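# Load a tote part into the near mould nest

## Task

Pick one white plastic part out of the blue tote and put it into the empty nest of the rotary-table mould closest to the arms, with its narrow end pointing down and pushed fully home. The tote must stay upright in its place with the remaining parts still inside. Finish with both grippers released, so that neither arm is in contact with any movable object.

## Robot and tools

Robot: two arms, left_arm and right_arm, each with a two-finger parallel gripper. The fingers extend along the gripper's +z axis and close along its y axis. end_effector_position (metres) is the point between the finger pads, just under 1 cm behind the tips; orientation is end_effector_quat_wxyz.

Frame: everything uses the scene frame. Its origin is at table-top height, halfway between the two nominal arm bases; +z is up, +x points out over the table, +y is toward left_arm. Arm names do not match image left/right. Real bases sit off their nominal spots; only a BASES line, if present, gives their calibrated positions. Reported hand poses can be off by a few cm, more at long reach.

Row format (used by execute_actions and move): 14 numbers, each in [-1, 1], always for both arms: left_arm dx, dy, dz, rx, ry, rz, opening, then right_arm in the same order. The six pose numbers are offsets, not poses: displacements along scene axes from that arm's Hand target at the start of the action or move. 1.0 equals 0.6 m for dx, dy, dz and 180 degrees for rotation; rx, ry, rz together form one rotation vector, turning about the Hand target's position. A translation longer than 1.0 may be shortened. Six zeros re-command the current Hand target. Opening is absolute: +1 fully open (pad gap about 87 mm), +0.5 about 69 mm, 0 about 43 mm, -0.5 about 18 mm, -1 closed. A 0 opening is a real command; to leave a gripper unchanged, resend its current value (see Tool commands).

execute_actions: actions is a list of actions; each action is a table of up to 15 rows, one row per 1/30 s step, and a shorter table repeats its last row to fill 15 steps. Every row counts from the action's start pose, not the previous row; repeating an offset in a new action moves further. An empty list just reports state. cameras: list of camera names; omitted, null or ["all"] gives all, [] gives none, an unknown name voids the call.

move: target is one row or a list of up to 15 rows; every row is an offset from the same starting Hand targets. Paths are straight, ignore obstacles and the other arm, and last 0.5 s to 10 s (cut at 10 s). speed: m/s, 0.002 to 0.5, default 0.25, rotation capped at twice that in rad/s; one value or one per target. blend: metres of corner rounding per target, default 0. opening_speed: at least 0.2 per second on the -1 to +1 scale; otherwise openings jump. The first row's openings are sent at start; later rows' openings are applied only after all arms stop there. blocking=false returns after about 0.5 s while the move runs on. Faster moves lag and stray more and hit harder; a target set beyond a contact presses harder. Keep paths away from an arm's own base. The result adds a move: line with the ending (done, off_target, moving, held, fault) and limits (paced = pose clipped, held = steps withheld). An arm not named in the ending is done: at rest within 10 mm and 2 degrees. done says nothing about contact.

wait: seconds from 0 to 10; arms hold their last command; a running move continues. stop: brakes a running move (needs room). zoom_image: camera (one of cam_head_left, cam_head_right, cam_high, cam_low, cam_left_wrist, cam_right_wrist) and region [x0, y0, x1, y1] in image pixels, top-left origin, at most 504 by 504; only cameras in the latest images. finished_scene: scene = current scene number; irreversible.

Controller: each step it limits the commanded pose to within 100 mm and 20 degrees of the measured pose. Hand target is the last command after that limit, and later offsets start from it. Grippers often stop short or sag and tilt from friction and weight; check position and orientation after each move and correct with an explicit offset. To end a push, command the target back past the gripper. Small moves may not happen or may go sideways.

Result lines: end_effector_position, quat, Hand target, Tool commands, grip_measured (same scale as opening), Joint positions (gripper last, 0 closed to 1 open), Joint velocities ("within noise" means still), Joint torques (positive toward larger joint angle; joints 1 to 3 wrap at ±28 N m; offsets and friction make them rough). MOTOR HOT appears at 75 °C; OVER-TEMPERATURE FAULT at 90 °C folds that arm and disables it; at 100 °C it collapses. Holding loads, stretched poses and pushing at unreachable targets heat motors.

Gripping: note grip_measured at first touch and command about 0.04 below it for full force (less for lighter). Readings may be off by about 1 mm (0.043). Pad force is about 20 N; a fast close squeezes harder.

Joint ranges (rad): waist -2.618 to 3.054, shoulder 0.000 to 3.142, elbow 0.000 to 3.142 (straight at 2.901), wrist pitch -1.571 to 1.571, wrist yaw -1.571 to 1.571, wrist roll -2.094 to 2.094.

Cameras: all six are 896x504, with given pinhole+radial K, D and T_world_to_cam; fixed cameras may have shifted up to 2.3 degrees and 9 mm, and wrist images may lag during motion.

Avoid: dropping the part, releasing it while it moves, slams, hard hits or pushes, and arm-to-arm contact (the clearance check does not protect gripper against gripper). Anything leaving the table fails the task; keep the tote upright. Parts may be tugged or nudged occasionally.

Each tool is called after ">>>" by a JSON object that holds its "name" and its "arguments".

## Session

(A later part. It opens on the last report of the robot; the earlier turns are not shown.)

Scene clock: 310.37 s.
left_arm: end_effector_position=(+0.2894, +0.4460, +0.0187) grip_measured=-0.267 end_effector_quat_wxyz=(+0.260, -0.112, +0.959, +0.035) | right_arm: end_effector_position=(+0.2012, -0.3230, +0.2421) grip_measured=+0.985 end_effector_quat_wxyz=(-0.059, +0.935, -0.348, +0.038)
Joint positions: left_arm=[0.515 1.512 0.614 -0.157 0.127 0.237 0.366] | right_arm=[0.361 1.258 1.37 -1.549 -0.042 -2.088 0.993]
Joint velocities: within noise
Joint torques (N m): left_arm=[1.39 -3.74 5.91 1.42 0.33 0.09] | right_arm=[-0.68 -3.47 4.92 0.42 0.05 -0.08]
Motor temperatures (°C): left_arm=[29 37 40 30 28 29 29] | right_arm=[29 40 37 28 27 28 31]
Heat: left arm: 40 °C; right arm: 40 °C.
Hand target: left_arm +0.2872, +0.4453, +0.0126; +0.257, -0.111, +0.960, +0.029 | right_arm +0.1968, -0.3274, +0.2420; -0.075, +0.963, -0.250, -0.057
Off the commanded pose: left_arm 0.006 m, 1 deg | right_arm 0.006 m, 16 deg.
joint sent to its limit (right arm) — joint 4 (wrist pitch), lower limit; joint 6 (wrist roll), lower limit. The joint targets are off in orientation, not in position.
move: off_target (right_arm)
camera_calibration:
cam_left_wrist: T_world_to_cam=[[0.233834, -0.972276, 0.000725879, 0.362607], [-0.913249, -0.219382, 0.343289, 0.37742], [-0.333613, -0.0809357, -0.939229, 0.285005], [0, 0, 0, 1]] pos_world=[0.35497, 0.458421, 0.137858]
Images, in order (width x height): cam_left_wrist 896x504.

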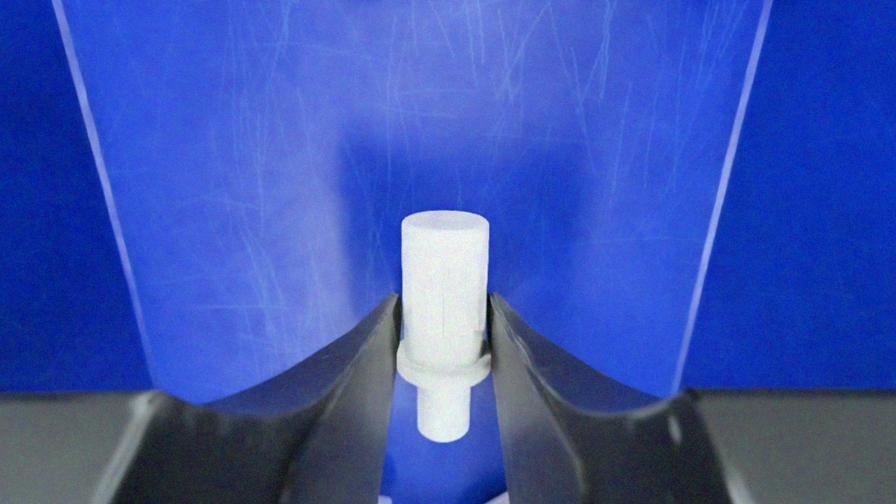

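>>> {"name": "move", "arguments": {"target": [[0.0,0.0,0.0,0,0,0,0.3,0,0,0,0,0,0,1],[0.0,0.0,0.12,0,0,0,0.3,0,0,0,0,0,0,1],[0.021,0.005,0.18,-0.0375,0.162,0,0.3,0,0,0,0,0,0,1],[0.021,0.005,0.075,-0.0375,0.162,0,0.3,0,0,0,0,0,0,1]], "opening_speed": 0.5, "speed": [0.1,0.1,0.2,0.1], "cameras": ["cam_left_wrist"]}}

Scene clock: 327.47 s.
left_arm: end_effector_position=(+0.3001, +0.4490, +0.0652) grip_measured=+0.300 end_effector_quat_wxyz=(+0.008, -0.114, +0.993, -0.004) | right_arm: end_effector_position=(+0.2012, -0.3230, +0.2421) grip_measured=+0.985 end_effector_quat_wxyz=(-0.059, +0.935, -0.348, +0.038)
Joint positions: left_arm=[0.445 1.887 1.317 -0.988 0.012 0.204 0.65] | right_arm=[0.361 1.258 1.37 -1.549 -0.042 -2.088 0.993]
Joint velocities: within noise
Joint torques (N m): left_arm=[0.09 -6.65 6.17 0.53 0 -0.07] | right_arm=[-0.58 -3.47 4.78 0.4 0.05 -0.09]
Motor temperatures (°C): left_arm=[29 36 40 30 27 29 29] | right_arm=[29 40 37 28 27 28 31]
Heat: left arm: 40 °C; right arm: 40 °C.
Hand target: left_arm +0.2998, +0.4483, +0.0577; +0.000, -0.114, +0.993, +0.000 | right_arm +0.1968, -0.3274, +0.2420; -0.075, +0.963, -0.250, -0.057
Off the commanded pose: left_arm 0.008 m, 1 deg | right_arm 0.006 m, 16 deg.
joint sent to its limit (right arm) — joint 4 (wrist pitch), lower limit; joint 6 (wrist roll), lower limit. The joint targets are off in orientation, not in position.
move: off_target (right_arm)
camera_calibration:
cam_left_wrist: T_world_to_cam=[[0.232727, -0.972389, 0.0172509, 0.362302], [-0.633625, -0.138144, 0.761207, 0.224263], [-0.737806, -0.188084, -0.64828, 0.483025], [0, 0, 0, 1]] pos_world=[0.41416, 0.474129, 0.136175]
Images, in order (width x height): cam_left_wrist 896x504.

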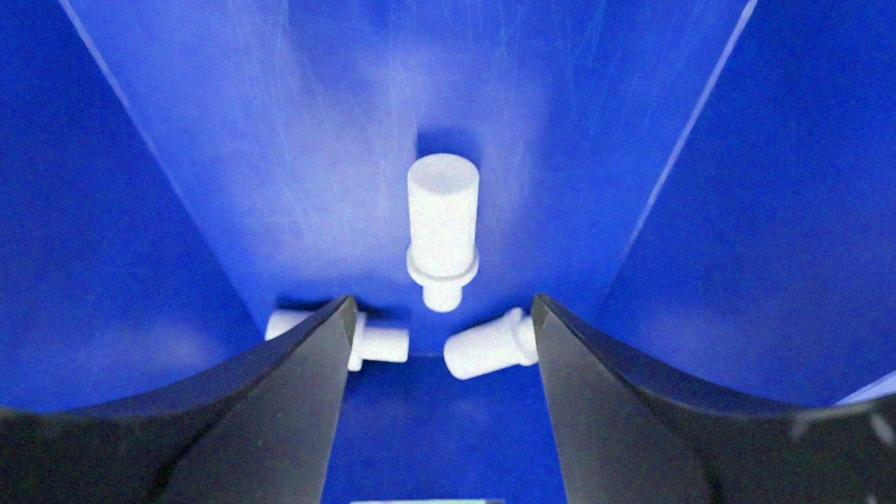

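>>> {"name": "move", "arguments": {"target": [[-0.013,-0.003,-0.055,0,0,0,0.3,0,0,0,0,0,0,1]], "speed": 0.07, "cameras": ["cam_left_wrist"]}}

Scene clock: 336.43 s.
left_arm: end_effector_position=(+0.2940, +0.4463, +0.0324) grip_measured=+0.300 end_effector_quat_wxyz=(+0.009, -0.114, +0.993, -0.003) | right_arm: end_effector_position=(+0.2012, -0.3230, +0.2421) grip_measured=+0.985 end_effector_quat_wxyz=(-0.059, +0.935, -0.348, +0.038)
Joint positions: left_arm=[0.445 1.91 1.208 -0.854 0.012 0.204 0.65] | right_arm=[0.361 1.258 1.37 -1.549 -0.042 -2.088 0.993]
Joint velocities: within noise
Joint torques (N m): left_arm=[0.43 -6.49 5.76 0.53 0 -0.02] | right_arm=[-0.66 -3.43 4.78 0.41 0.03 -0.1]
Motor temperatures (°C): left_arm=[29 36 39 30 27 29 28] | right_arm=[29 40 37 28 27 28 31]
Heat: left arm: 39 °C; right arm: 40 °C.
Hand target: left_arm +0.2919, +0.4465, +0.0246; +0.000, -0.114, +0.993, +0.000 | right_arm +0.1968, -0.3274, +0.2420; -0.075, +0.963, -0.250, -0.057
Off the commanded pose: left_arm 0.008 m, 1 deg | right_arm 0.006 m, 16 deg.
joint sent to its limit (right arm) — joint 4 (wrist pitch), lower limit; joint 6 (wrist roll), lower limit. The joint targets are off in orientation, not in position.
move: off_target (right_arm)
camera_calibration:
cam_left_wrist: T_world_to_cam=[[0.232711, -0.972405, 0.0165773, 0.361658], [-0.634556, -0.138898, 0.760293, 0.245649], [-0.73701, -0.187448, -0.649369, 0.456266], [0, 0, 0, 1]] pos_world=[0.407989, 0.471324, 0.103524]
Images, in order (width x height): cam_left_wrist 896x504.

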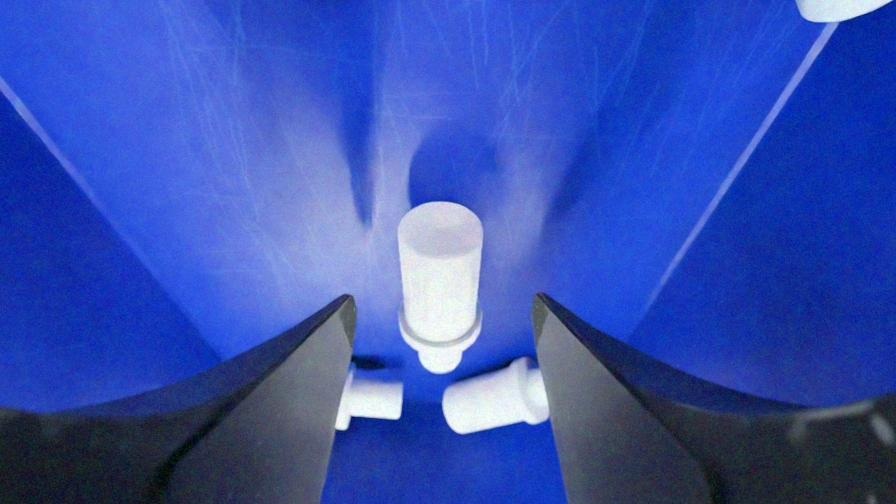

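>>> {"name": "move", "arguments": {"target": [[0.0,0.0,-0.031,0,0,0,0.3,0,0,0,0,0,0,1]], "speed": 0.05, "cameras": ["cam_left_wrist"]}}

>>> {"name": "move", "arguments": {"target": [[0.0,0.0,0,0,0,0,-0.5,0,0,0,0,0,0,1]], "opening_speed": 0.5, "cameras": ["cam_left_wrist"]}}

Scene clock: 341.43 s.
left_arm: end_effector_position=(+0.2946, +0.4465, +0.0140) grip_measured=+0.300 end_effector_quat_wxyz=(+0.009, -0.114, +0.993, -0.003) | right_arm: end_effector_position=(+0.2012, -0.3230, +0.2421) grip_measured=+0.985 end_effector_quat_wxyz=(-0.059, +0.935, -0.348, +0.038)
Joint positions: left_arm=[0.445 1.945 1.175 -0.785 0.012 0.204 0.65] | right_arm=[0.361 1.258 1.37 -1.549 -0.042 -2.088 0.993]
Joint velocities: within noise
Joint torques (N m): left_arm=[0.46 -6.54 5.59 0.53 0 -0.02] | right_arm=[-0.62 -3.52 4.78 0.42 0.04 -0.1]
Motor temperatures (°C): left_arm=[29 37 39 30 27 29 28] | right_arm=[29 40 37 28 27 28 31]
Heat: left arm: 39 °C; right arm: 40 °C.
Hand target: left_arm +0.2920, +0.4465, +0.0061; +0.000, -0.114, +0.993, +0.000 | right_arm +0.1968, -0.3274, +0.2420; -0.075, +0.963, -0.250, -0.057
Off the commanded pose: left_arm 0.008 m, 1 deg | right_arm 0.006 m, 16 deg.
joint sent to its limit (right arm) — joint 4 (wrist pitch), lower limit; joint 6 (wrist roll), lower limit. The joint targets are off in orientation, not in position.
move: off_target (right_arm)
camera_calibration:
cam_left_wrist: T_world_to_cam=[[0.232706, -0.972407, 0.0165024, 0.36208], [-0.63482, -0.139019, 0.760051, 0.260136], [-0.736785, -0.187344, -0.649654, 0.444644], [0, 0, 0, 1]] pos_world=[0.408488, 0.471554, 0.085173]
Images, in order (width x height): cam_left_wrist 896x504.

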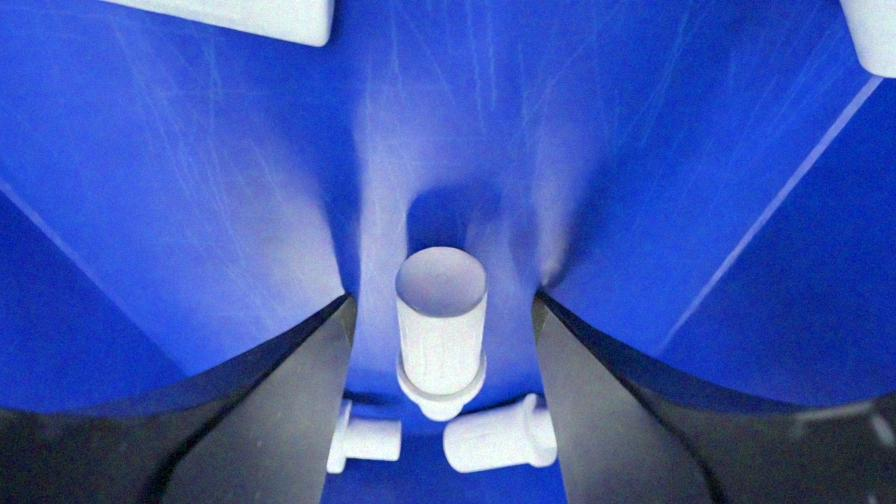

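Scene clock: 343.23 s.
left_arm: end_effector_position=(+0.2948, +0.4467, +0.0140) grip_measured=-0.344 end_effector_quat_wxyz=(+0.009, -0.114, +0.993, -0.003) | right_arm: end_effector_position=(+0.2012, -0.3230, +0.2421) grip_measured=+0.985 end_effector_quat_wxyz=(-0.059, +0.935, -0.348, +0.038)
Joint positions: left_arm=[0.445 1.945 1.175 -0.784 0.012 0.204 0.328] | right_arm=[0.361 1.258 1.37 -1.549 -0.042 -2.088 0.993]
Joint velocities: within noise
Joint torques (N m): left_arm=[0.46 -6.52 5.59 0.51 0.01 -0.02] | right_arm=[-0.62 -3.51 4.86 0.43 0.05 -0.1]
Motor temperatures (°C): left_arm=[29 37 39 29 27 29 28] | right_arm=[29 40 37 28 27 28 31]
Heat: left arm: 39 °C; right arm: 40 °C.
Hand target: left_arm +0.2920, +0.4465, +0.0061; +0.000, -0.114, +0.993, +0.000 | right_arm +0.1968, -0.3274, +0.2420; -0.075, +0.963, -0.250, -0.057
Off the commanded pose: left_arm 0.008 m, 1 deg | right_arm 0.006 m, 16 deg.
joint sent to its limit (right arm) — joint 4 (wrist pitch), lower limit; joint 6 (wrist roll), lower limit. The joint targets are off in orientation, not in position.
move: off_target (right_arm)
camera_calibration:
cam_left_wrist: T_world_to_cam=[[0.232697, -0.972419, 0.0159037, 0.362219], [-0.635487, -0.139651, 0.759378, 0.260826], [-0.736212, -0.186812, -0.650456, 0.444427], [0, 0, 0, 1]] pos_world=[0.408657, 0.471677, 0.085254]
Images, in order (width x height): cam_left_wrist 896x504.

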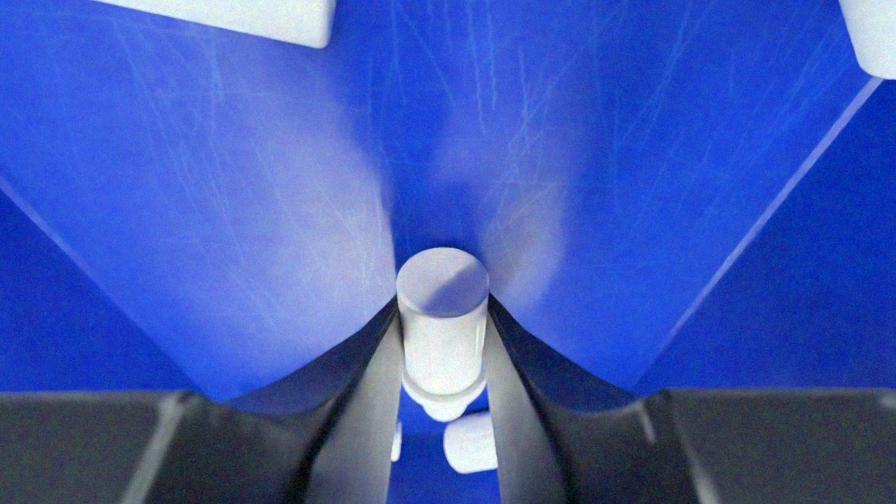

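>>> {"name": "move", "arguments": {"target": [[0,0,0.4,0,0,0,-0.5,0,0,0,0,0,0,1],[0,-0.325,0.533,-0.027,-0.253,-0.2,-0.5,0,0,0,0,0,0,1],[-0.117,-0.592,0.5,-0.165,-0.494,-0.273,-0.5,0,0,0,0,0,0,1]], "speed": [0.15,0.2,0.2], "blend": 0.03, "cameras": ["cam_high","cam_low","cam_left_wrist"]}}

Scene clock: 371.80 s.
left_arm: end_effector_position=(+0.2214, +0.0917, +0.3067) grip_measured=-0.344 end_effector_quat_wxyz=(+0.636, +0.301, +0.644, -0.301) | right_arm: end_effector_position=(+0.2013, -0.3230, +0.2421) grip_measured=+0.985 end_effector_quat_wxyz=(-0.059, +0.935, -0.348, +0.038)
Joint positions: left_arm=[-0.816 0.598 0.582 0.006 0.05 -0.004 0.328] | right_arm=[0.361 1.258 1.37 -1.549 -0.042 -2.088 0.993]
Joint velocities: within noise
Joint torques (N m): left_arm=[0.03 -0.18 7.6 2.09 -0.02 0.04] | right_arm=[-0.65 -3.48 4.86 0.43 0.05 -0.12]
Motor temperatures (°C): left_arm=[29 37 40 30 27 29 29] | right_arm=[29 39 37 28 27 28 31]
Heat: left arm: 40 °C; right arm: 39 °C.
Hand target: left_arm +0.2218, +0.0913, +0.3061; +0.641, +0.299, +0.641, -0.299 | right_arm +0.1968, -0.3274, +0.2420; -0.075, +0.963, -0.251, -0.057
Off the commanded pose: left_arm 0.001 m, 1 deg | right_arm 0.006 m, 16 deg.
joint sent to its limit (right arm) — joint 4 (wrist pitch), lower limit; joint 6 (wrist roll), lower limit. The joint targets are off in orientation, not in position.
move: off_target (right_arm)
camera_calibration:
cam_left_wrist: T_world_to_cam=[[-0.774433, -0.632558, 0.0110826, 0.22273], [-0.49705, 0.597508, -0.629227, 0.269963], [0.391401, -0.492803, -0.777143, 0.331714], [0, 0, 0, 1]] pos_world=[0.176842, 0.143054, 0.425189]
Images, in order (width x height): cam_high 896x504, cam_low 896x504, cam_left_wrist 896x504.

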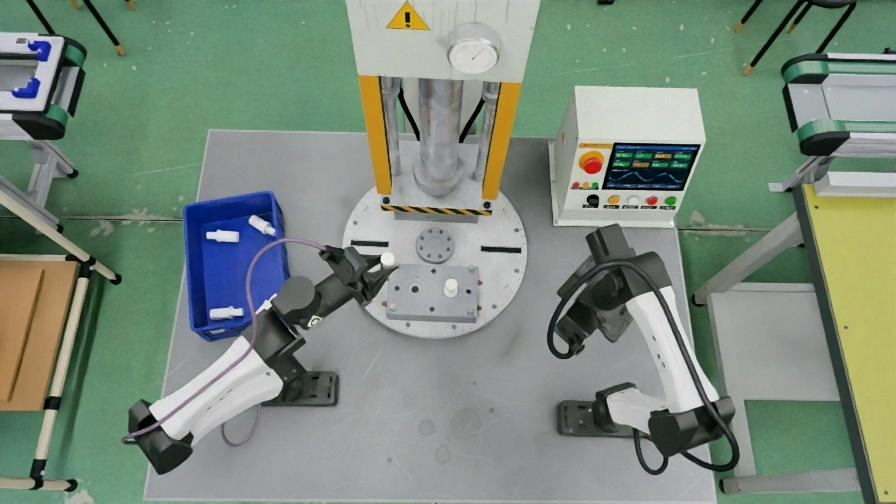

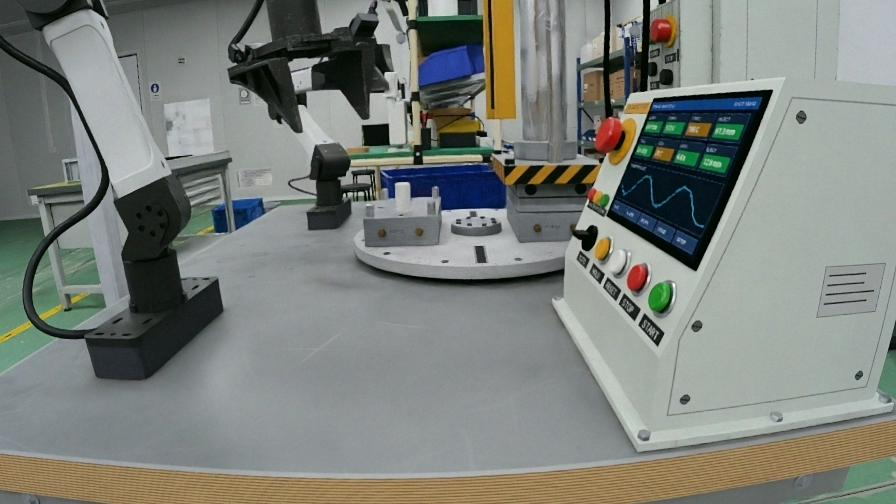

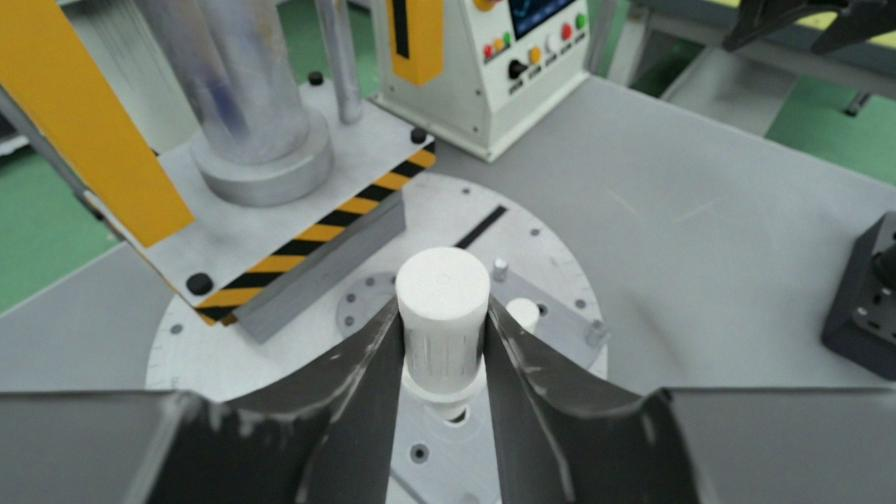

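>>> {"name": "move", "arguments": {"target": [[0.035,-0.0742,-0.205,0,0,0,-0.5,0,0,0,0,0,0,1]], "speed": 0.12, "cameras": ["cam_low","cam_left_wrist"]}}

Scene clock: 386.33 s.
left_arm: end_effector_position=(+0.2438, +0.0462, +0.1864) grip_measured=-0.344 end_effector_quat_wxyz=(+0.640, +0.299, +0.641, -0.302) | right_arm: end_effector_position=(+0.2013, -0.3230, +0.2421) grip_measured=+0.985 end_effector_quat_wxyz=(-0.059, +0.935, -0.348, +0.038)
Joint positions: left_arm=[-0.9 1.072 0.195 0.877 -0.035 -0.004 0.328] | right_arm=[0.361 1.258 1.37 -1.549 -0.042 -2.088 0.993]
Joint velocities: within noise
Joint torques (N m): left_arm=[0.05 -1.44 6.64 2.07 -0.05 0.04] | right_arm=[-0.62 -3.41 4.75 0.43 0.05 -0.09]
Motor temperatures (°C): left_arm=[29 35 40 33 27 29 29] | right_arm=[29 39 37 28 27 28 31]
Heat: left arm: 40 °C; right arm: 39 °C.
Hand target: left_arm +0.2428, +0.0468, +0.1830; +0.640, +0.299, +0.641, -0.299 | right_arm +0.1968, -0.3274, +0.2420; -0.075, +0.963, -0.251, -0.057
Off the commanded pose: left_arm 0.003 m, 0 deg | right_arm 0.006 m, 16 deg.
joint sent to its limit (right arm) — joint 4 (wrist pitch), lower limit; joint 6 (wrist roll), lower limit. The joint targets are off in orientation, not in position.
move: off_target (right_arm)
camera_calibration:
cam_left_wrist: T_world_to_cam=[[-0.774267, -0.632772, 0.0105303, 0.212724], [-0.492886, 0.592497, -0.637189, 0.23324], [0.396956, -0.498545, -0.770635, 0.204747], [0, 0, 0, 1]] pos_world=[0.198391, 0.0984865, 0.304163]
Images, in order (width x height): cam_low 896x504, cam_left_wrist 896x504.

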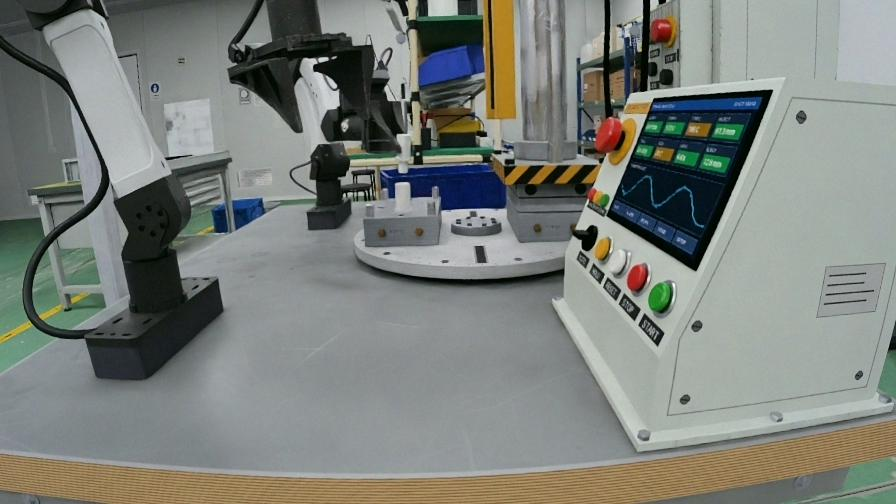

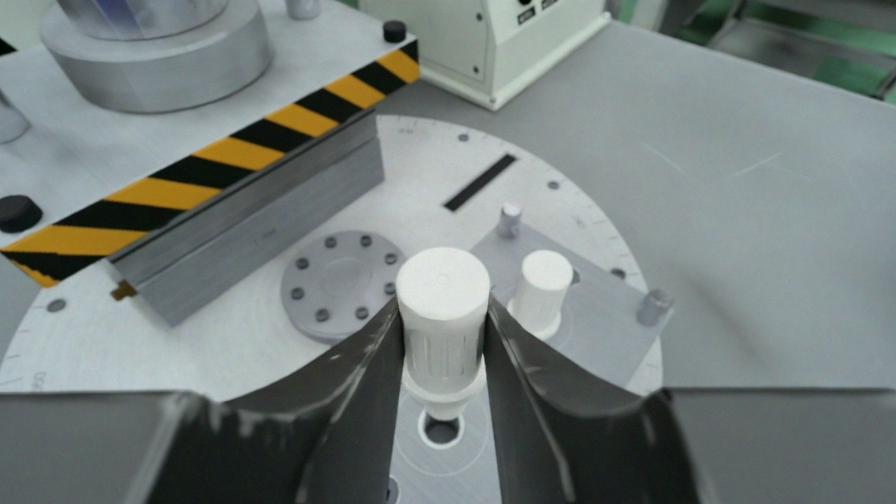

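>>> {"name": "move", "arguments": {"target": [[0,0,0,0,0,0.194,-0.5,0,0,0,0,0,0,1],[0,0,-0.033,0,0,0.194,-0.5,0,0,0,0,0,0,1]], "speed": [0.25,0.1], "cameras": ["cam_low","cam_left_wrist"]}}

>>> {"name": "zoom_image", "arguments": {"camera": "cam_low", "region": [360, 110, 450, 230]}}

>>> {"name": "zoom_image", "arguments": {"camera": "cam_left_wrist", "region": [380, 350, 510, 480]}}

Scene clock: 397.60 s.
left_arm: end_effector_position=(+0.2445, +0.0442, +0.1681) grip_measured=-0.344 end_effector_quat_wxyz=(+0.701, +0.089, +0.701, -0.101) | right_arm: end_effector_position=(+0.2013, -0.3230, +0.2421) grip_measured=+0.985 end_effector_quat_wxyz=(-0.059, +0.935, -0.348, +0.038)
Joint positions: left_arm=[-1.348 1.506 0.346 1.165 -1.092 -0.012 0.328] | right_arm=[0.361 1.258 1.37 -1.549 -0.042 -2.088 0.993]
Joint velocities: within noise
Joint torques (N m): left_arm=[0.12 -3.18 4.98 1.71 -0.04 0.1] | right_arm=[-0.58 -3.43 4.78 0.43 0.03 -0.09]
Motor temperatures (°C): left_arm=[29 34 40 33 27 29 29] | right_arm=[29 39 37 28 27 28 31]
Heat: left arm: 40 °C; right arm: 39 °C.
Hand target: left_arm +0.2428, +0.0468, +0.1632; +0.701, +0.093, +0.701, -0.093 | right_arm +0.1968, -0.3274, +0.2420; -0.075, +0.963, -0.251, -0.057
Off the commanded pose: left_arm 0.006 m, 1 deg | right_arm 0.006 m, 16 deg.
joint sent to its limit (right arm) — joint 4 (wrist pitch), lower limit; joint 6 (wrist roll), lower limit. The joint targets are off in orientation, not in position.
move: off_target (right_arm)
camera_calibration:
cam_left_wrist: T_world_to_cam=[[-0.273241, -0.961663, 0.0233094, 0.1021], [-0.74409, 0.19594, -0.6387, 0.302363], [0.609647, -0.191863, -0.769102, 0.123524], [0, 0, 0, 1]] pos_world=[0.177577, 0.0626407, 0.285742]
Images, in order (width x height): cam_low 896x504, cam_left_wrist 896x504.

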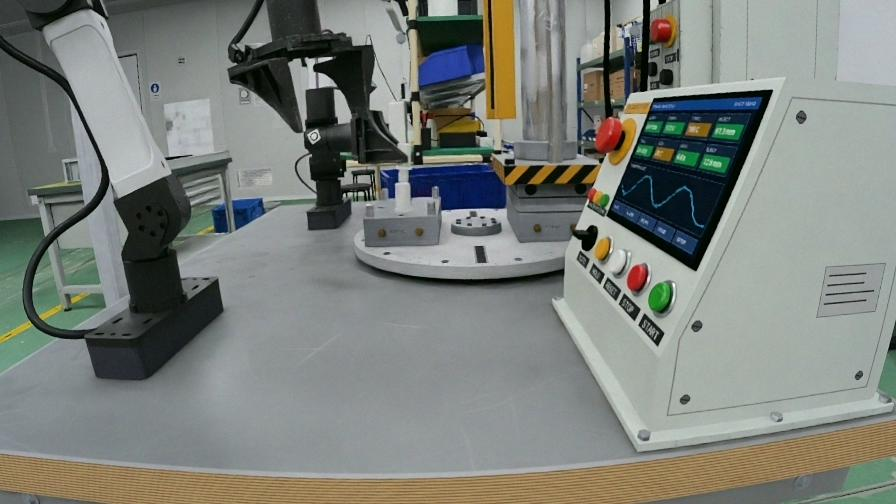

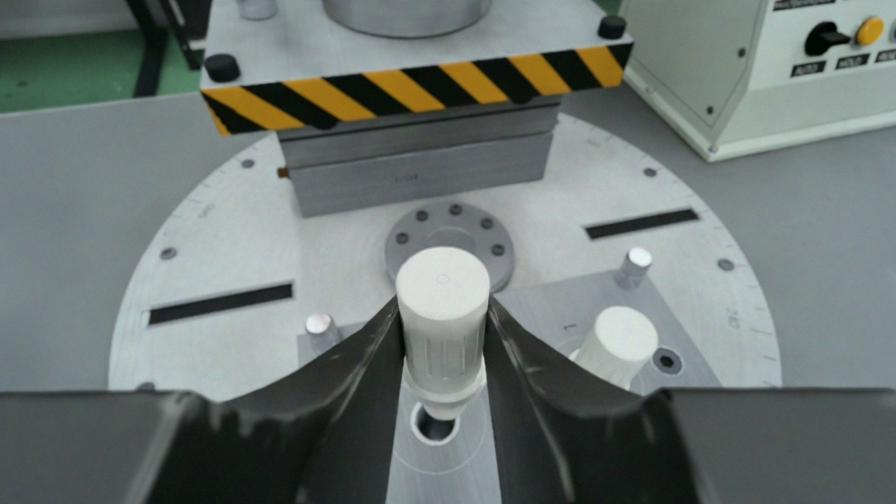

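Scaled by 4.200 from the camera's 896x504 image, which has a finer 1280x720 frame.

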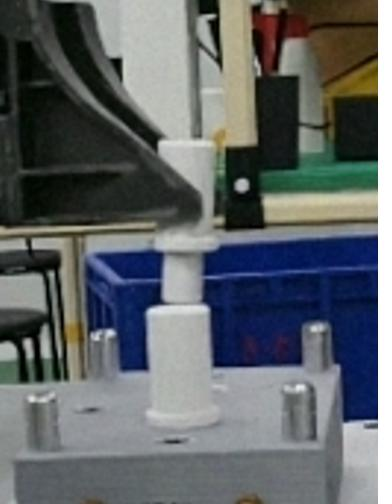

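Scaled by 3.877 from the camera's 896x504 image, which has a finer 1280x720 frame.

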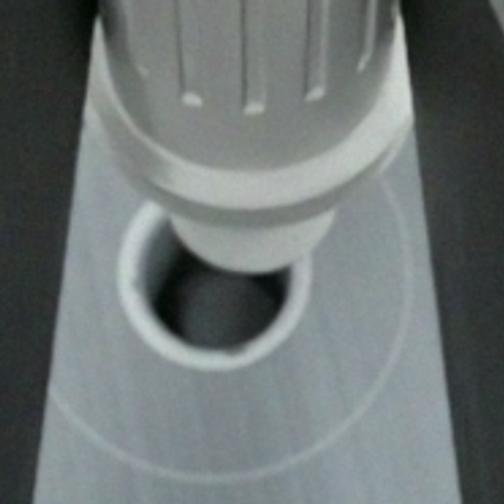

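>>> {"name": "move", "arguments": {"target": [[-0.005,0.007,0.067,-0.0065,-0.0242,0,-0.5,0,0,0,0,0,0,1],[-0.005,0.007,-0.004,-0.0065,-0.0242,0,-0.5,0,0,0,0,0,0,1]], "speed": 0.08, "cameras": ["cam_low","cam_left_wrist"]}}

>>> {"name": "zoom_image", "arguments": {"camera": "cam_low", "region": [360, 110, 450, 230]}}

>>> {"name": "zoom_image", "arguments": {"camera": "cam_left_wrist", "region": [380, 350, 510, 480]}}

Scene clock: 420.00 s.
left_arm: end_effector_position=(+0.2416, +0.0491, +0.1645) grip_measured=-0.344 end_effector_quat_wxyz=(+0.726, +0.087, +0.675, -0.103) | right_arm: end_effector_position=(+0.2013, -0.3230, +0.2421) grip_measured=+0.985 end_effector_quat_wxyz=(-0.059, +0.935, -0.348, +0.038)
Joint positions: left_arm=[-1.367 1.661 0.287 1.542 -1.106 0.138 0.328] | right_arm=[0.361 1.258 1.37 -1.549 -0.042 -2.089 0.993]
Joint velocities: within noise
Joint torques (N m): left_arm=[0.08 -3.49 4.08 1.61 0.06 0.09] | right_arm=[-0.59 -3.52 4.83 0.43 0.03 -0.09]
Motor temperatures (°C): left_arm=[29 34 39 33 27 29 29] | right_arm=[29 39 37 28 27 28 31]
Heat: left arm: 39 °C; right arm: 39 °C.
Hand target: left_arm +0.2397, +0.0510, +0.1608; +0.728, +0.089, +0.673, -0.097 | right_arm +0.1969, -0.3274, +0.2420; -0.075, +0.964, -0.250, -0.057
Off the commanded pose: left_arm 0.005 m, 1 deg | right_arm 0.006 m, 16 deg.
joint sent to its limit (left arm) — joint 4 (wrist pitch), upper limit. The joint targets still meet the commanded pose.
joint sent to its limit (right arm) — joint 4 (wrist pitch), lower limit; joint 6 (wrist roll), lower limit. The joint targets are off in orientation, not in position.
move: off_target (right_arm)
camera_calibration:
cam_left_wrist: T_world_to_cam=[[-0.273898, -0.961584, 0.0183495, 0.107008], [-0.696913, 0.185288, -0.692806, 0.294973], [0.662791, -0.202546, -0.72089, 0.103281], [0, 0, 0, 1]] pos_world=[0.166426, 0.0691612, 0.27685]
Images, in order (width x height): cam_low 896x504, cam_left_wrist 896x504.

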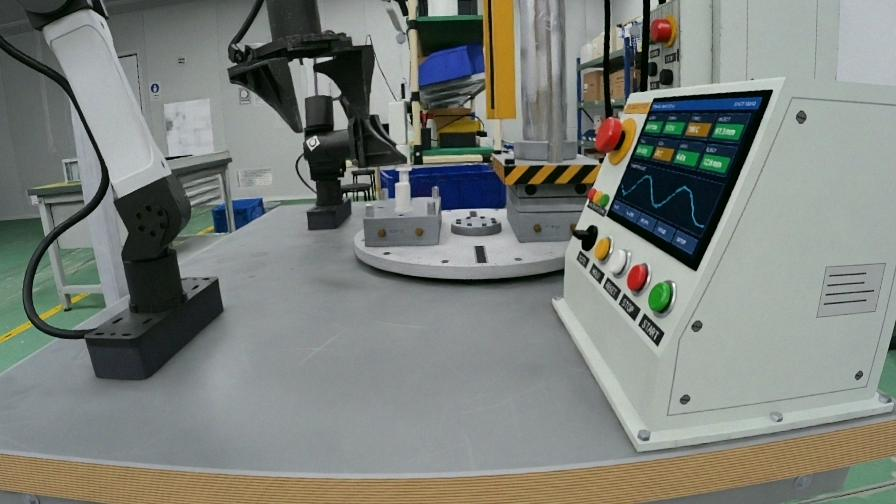

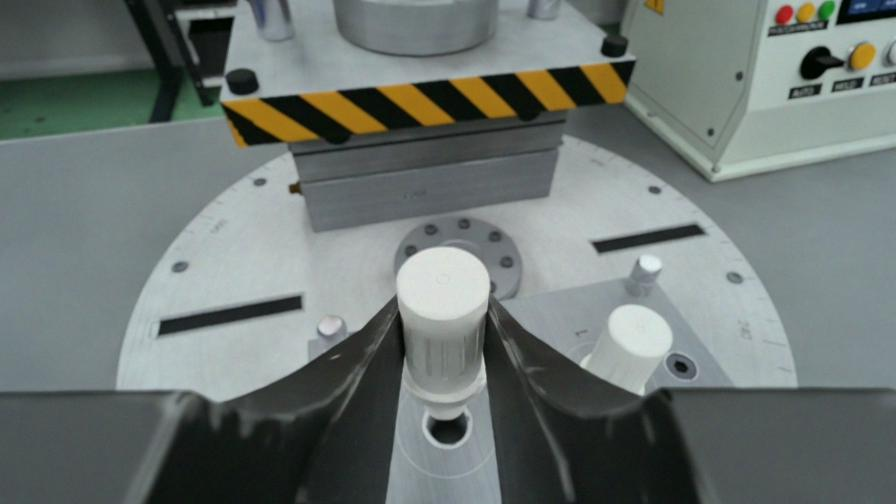

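Scaled by 4.200 from the camera's 896x504 image, which has a finer 1280x720 frame.

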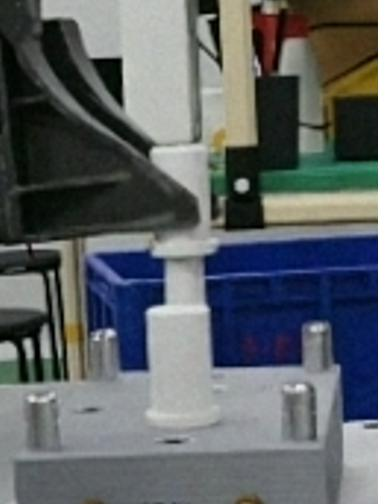

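Scaled by 3.877 from the camera's 896x504 image, which has a finer 1280x720 frame.

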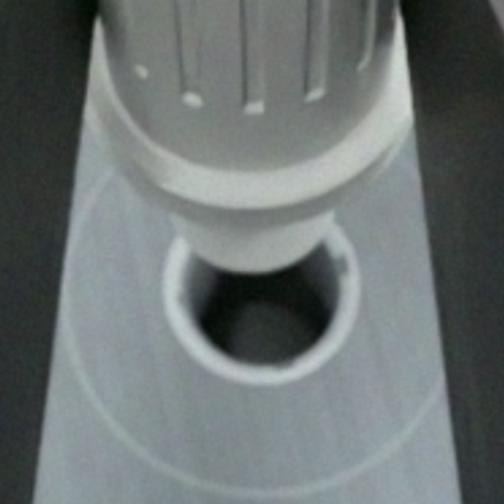

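>>> {"name": "zoom_image", "arguments": {"camera": "cam_low", "region": [390, 160, 430, 220]}}

Scaled by 8.400 from the camera's 896x504 image, which has a finer 1280x720 frame.

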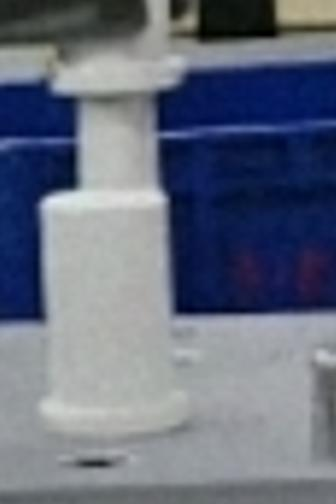

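>>> {"name": "move", "arguments": {"target": [[0.0075,-0.0017,0.06,0,0,0.05,-0.5,0,0,0,0,0,0,1],[0.0075,-0.0017,-0.02,0,0,0.05,-0.5,0,0,0,0,0,0,1]], "speed": 0.08, "cameras": ["cam_low","cam_left_wrist"]}}

>>> {"name": "zoom_image", "arguments": {"camera": "cam_low", "region": [375, 140, 435, 220]}}

>>> {"name": "zoom_image", "arguments": {"camera": "cam_left_wrist", "region": [380, 350, 510, 480]}}

Scene clock: 460.40 s.
left_arm: end_effector_position=(+0.2452, +0.0475, +0.1532) grip_measured=-0.344 end_effector_quat_wxyz=(+0.722, +0.042, +0.690, -0.042) | right_arm: end_effector_position=(+0.2013, -0.3230, +0.2421) grip_measured=+0.985 end_effector_quat_wxyz=(-0.059, +0.935, -0.348, +0.038)
Joint positions: left_arm=[-1.391 1.775 0.392 1.543 -1.28 0.156 0.328] | right_arm=[0.361 1.258 1.37 -1.549 -0.042 -2.089 0.993]
Joint velocities: within noise
Joint torques (N m): left_arm=[0.44 -4.21 3.9 1.51 0.05 -0.07] | right_arm=[-0.75 -3.49 4.81 0.44 0.04 -0.08]
Motor temperatures (°C): left_arm=[29 33 38 35 27 29 29] | right_arm=[29 39 37 28 27 28 31]
Heat: left arm: 38 °C; right arm: 39 °C.
Hand target: left_arm +0.2442, +0.0499, +0.1489; +0.733, +0.036, +0.678, -0.039 | right_arm +0.1969, -0.3274, +0.2420; -0.075, +0.964, -0.250, -0.057
Off the commanded pose: left_arm 0.005 m, 2 deg | right_arm 0.006 m, 16 deg.
joint sent to its limit (left arm) — joint 4 (wrist pitch), upper limit. The joint targets still meet the commanded pose.
joint sent to its limit (right arm) — joint 4 (wrist pitch), lower limit; joint 6 (wrist roll), lower limit. The joint targets are off in orientation, not in position.
move: off_target (right_arm)
camera_calibration:
cam_left_wrist: T_world_to_cam=[[-0.127384, -0.991848, 0.00328447, 0.0744993], [-0.735488, 0.0922363, -0.671231, 0.300575], [0.665456, -0.0879195, -0.741241, 0.0894278], [0, 0, 0, 1]] pos_world=[0.171049, 0.0540304, 0.267798]
Images, in order (width x height): cam_low 896x504, cam_left_wrist 896x504.

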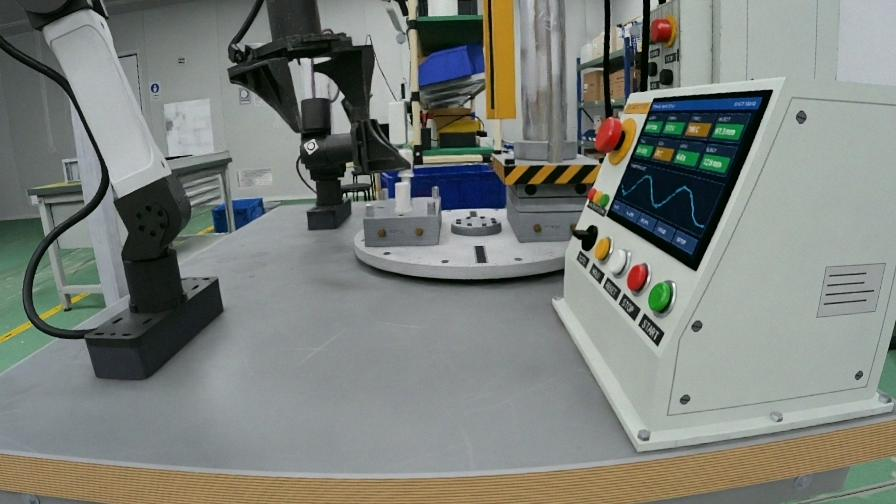

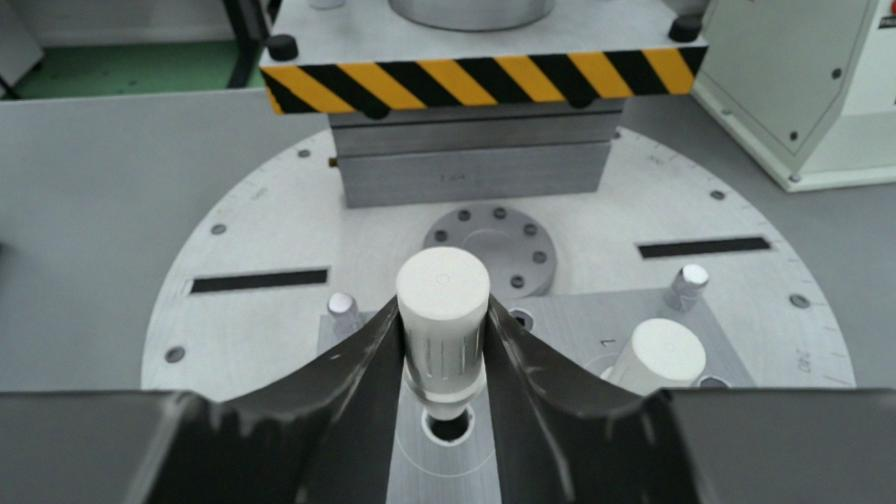

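Scaled by 6.300 from the camera's 896x504 image, which has a finer 1280x720 frame.

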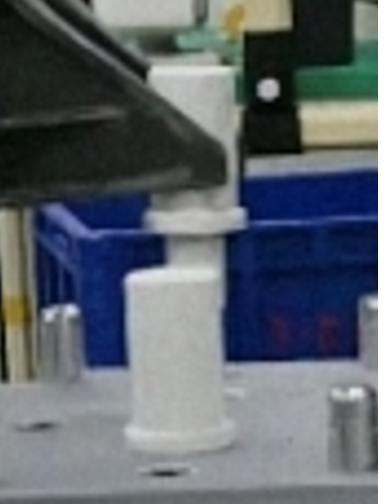

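Scaled by 3.877 from the camera's 896x504 image, which has a finer 1280x720 frame.

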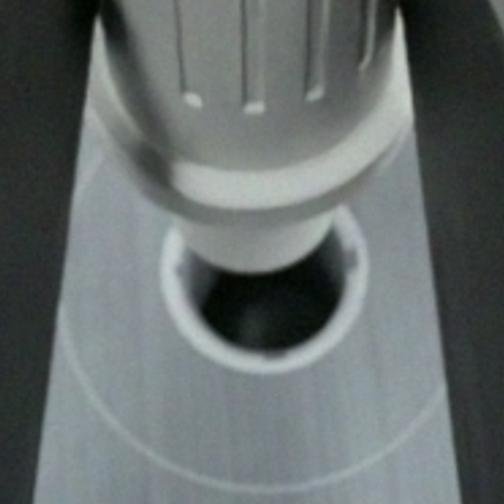

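>>> {"name": "move", "arguments": {"target": [[0.0,-0.0025,0.04,0,0,0,-0.5,0,0,0,0,0,0,1],[0.0,-0.0025,-0.023,0,0,0,-0.5,0,0,0,0,0,0,1]], "speed": 0.06, "cameras": ["cam_low","cam_left_wrist"]}}

>>> {"name": "zoom_image", "arguments": {"camera": "cam_low", "region": [375, 140, 435, 220]}}

>>> {"name": "zoom_image", "arguments": {"camera": "cam_left_wrist", "region": [380, 350, 510, 480]}}

Scene clock: 470.60 s.
left_arm: end_effector_position=(+0.2450, +0.0457, +0.1399) grip_measured=-0.344 end_effector_quat_wxyz=(+0.717, +0.041, +0.694, -0.043) | right_arm: end_effector_position=(+0.2013, -0.3230, +0.2421) grip_measured=+0.985 end_effector_quat_wxyz=(-0.059, +0.935, -0.348, +0.038)
Joint positions: left_arm=[-1.391 1.824 0.392 1.547 -1.282 0.109 0.328] | right_arm=[0.361 1.258 1.37 -1.549 -0.042 -2.089 0.993]
Joint velocities: within noise
Joint torques (N m): left_arm=[0.51 -4.33 3.73 1.48 0.03 -0.04] | right_arm=[-0.62 -3.52 4.7 0.43 0.04 -0.11]
Motor temperatures (°C): left_arm=[29 33 38 35 27 29 30] | right_arm=[29 39 37 28 27 28 31]
Heat: left arm: 38 °C; right arm: 39 °C.
Hand target: left_arm +0.2442, +0.0484, +0.1351; +0.733, +0.036, +0.678, -0.039 | right_arm +0.1969, -0.3274, +0.2420; -0.075, +0.964, -0.250, -0.057
Off the commanded pose: left_arm 0.006 m, 3 deg | right_arm 0.006 m, 16 deg.
joint sent to its limit (left arm) — joint 4 (wrist pitch), upper limit. The joint targets are off in orientation, not in position.
joint sent to its limit (right arm) — joint 4 (wrist pitch), lower limit; joint 6 (wrist roll), lower limit. The joint targets are off in orientation, not in position.
move: off_target (left_arm, right_arm)
camera_calibration:
cam_left_wrist: T_world_to_cam=[[-0.127254, -0.991841, 0.00753518, 0.0721714], [-0.744342, 0.0904733, -0.661642, 0.292582], [0.655562, -0.0898056, -0.749782, 0.0832419], [0, 0, 0, 1]] pos_world=[0.172395, 0.0525874, 0.255454]
Images, in order (width x height): cam_low 896x504, cam_left_wrist 896x504.

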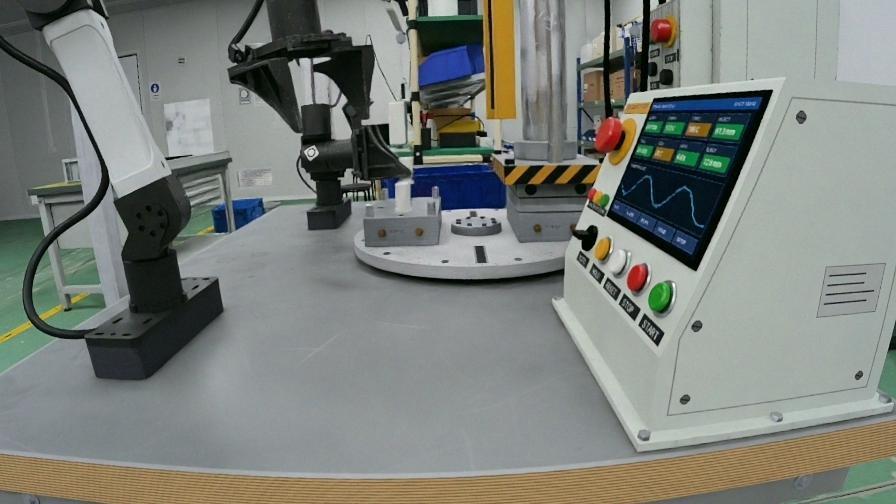

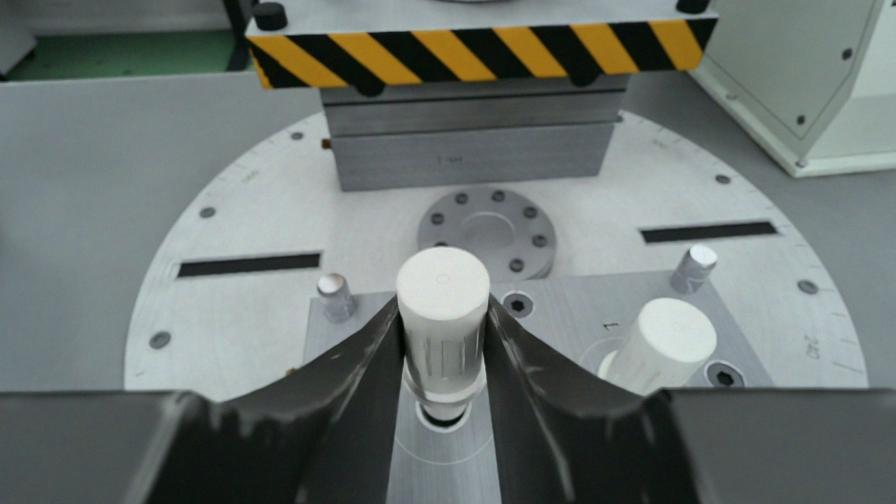

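Scaled by 6.300 from the camera's 896x504 image, which has a finer 1280x720 frame.

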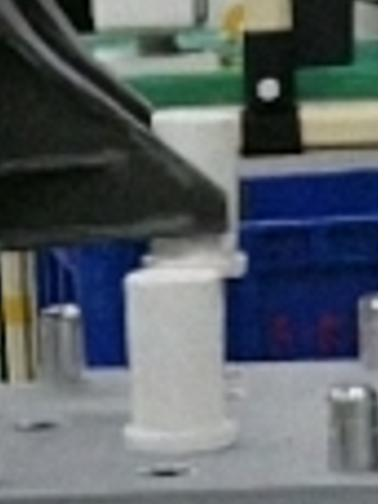

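Scaled by 3.877 from the camera's 896x504 image, which has a finer 1280x720 frame.

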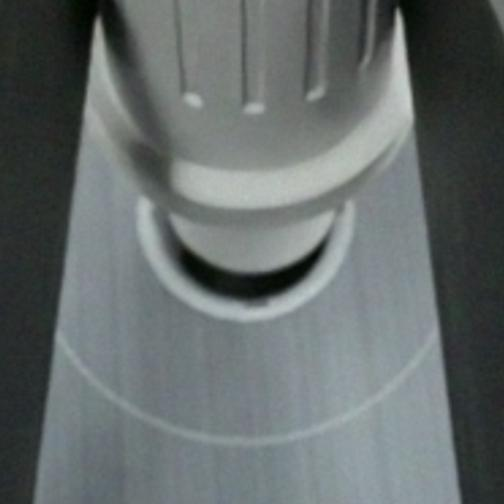

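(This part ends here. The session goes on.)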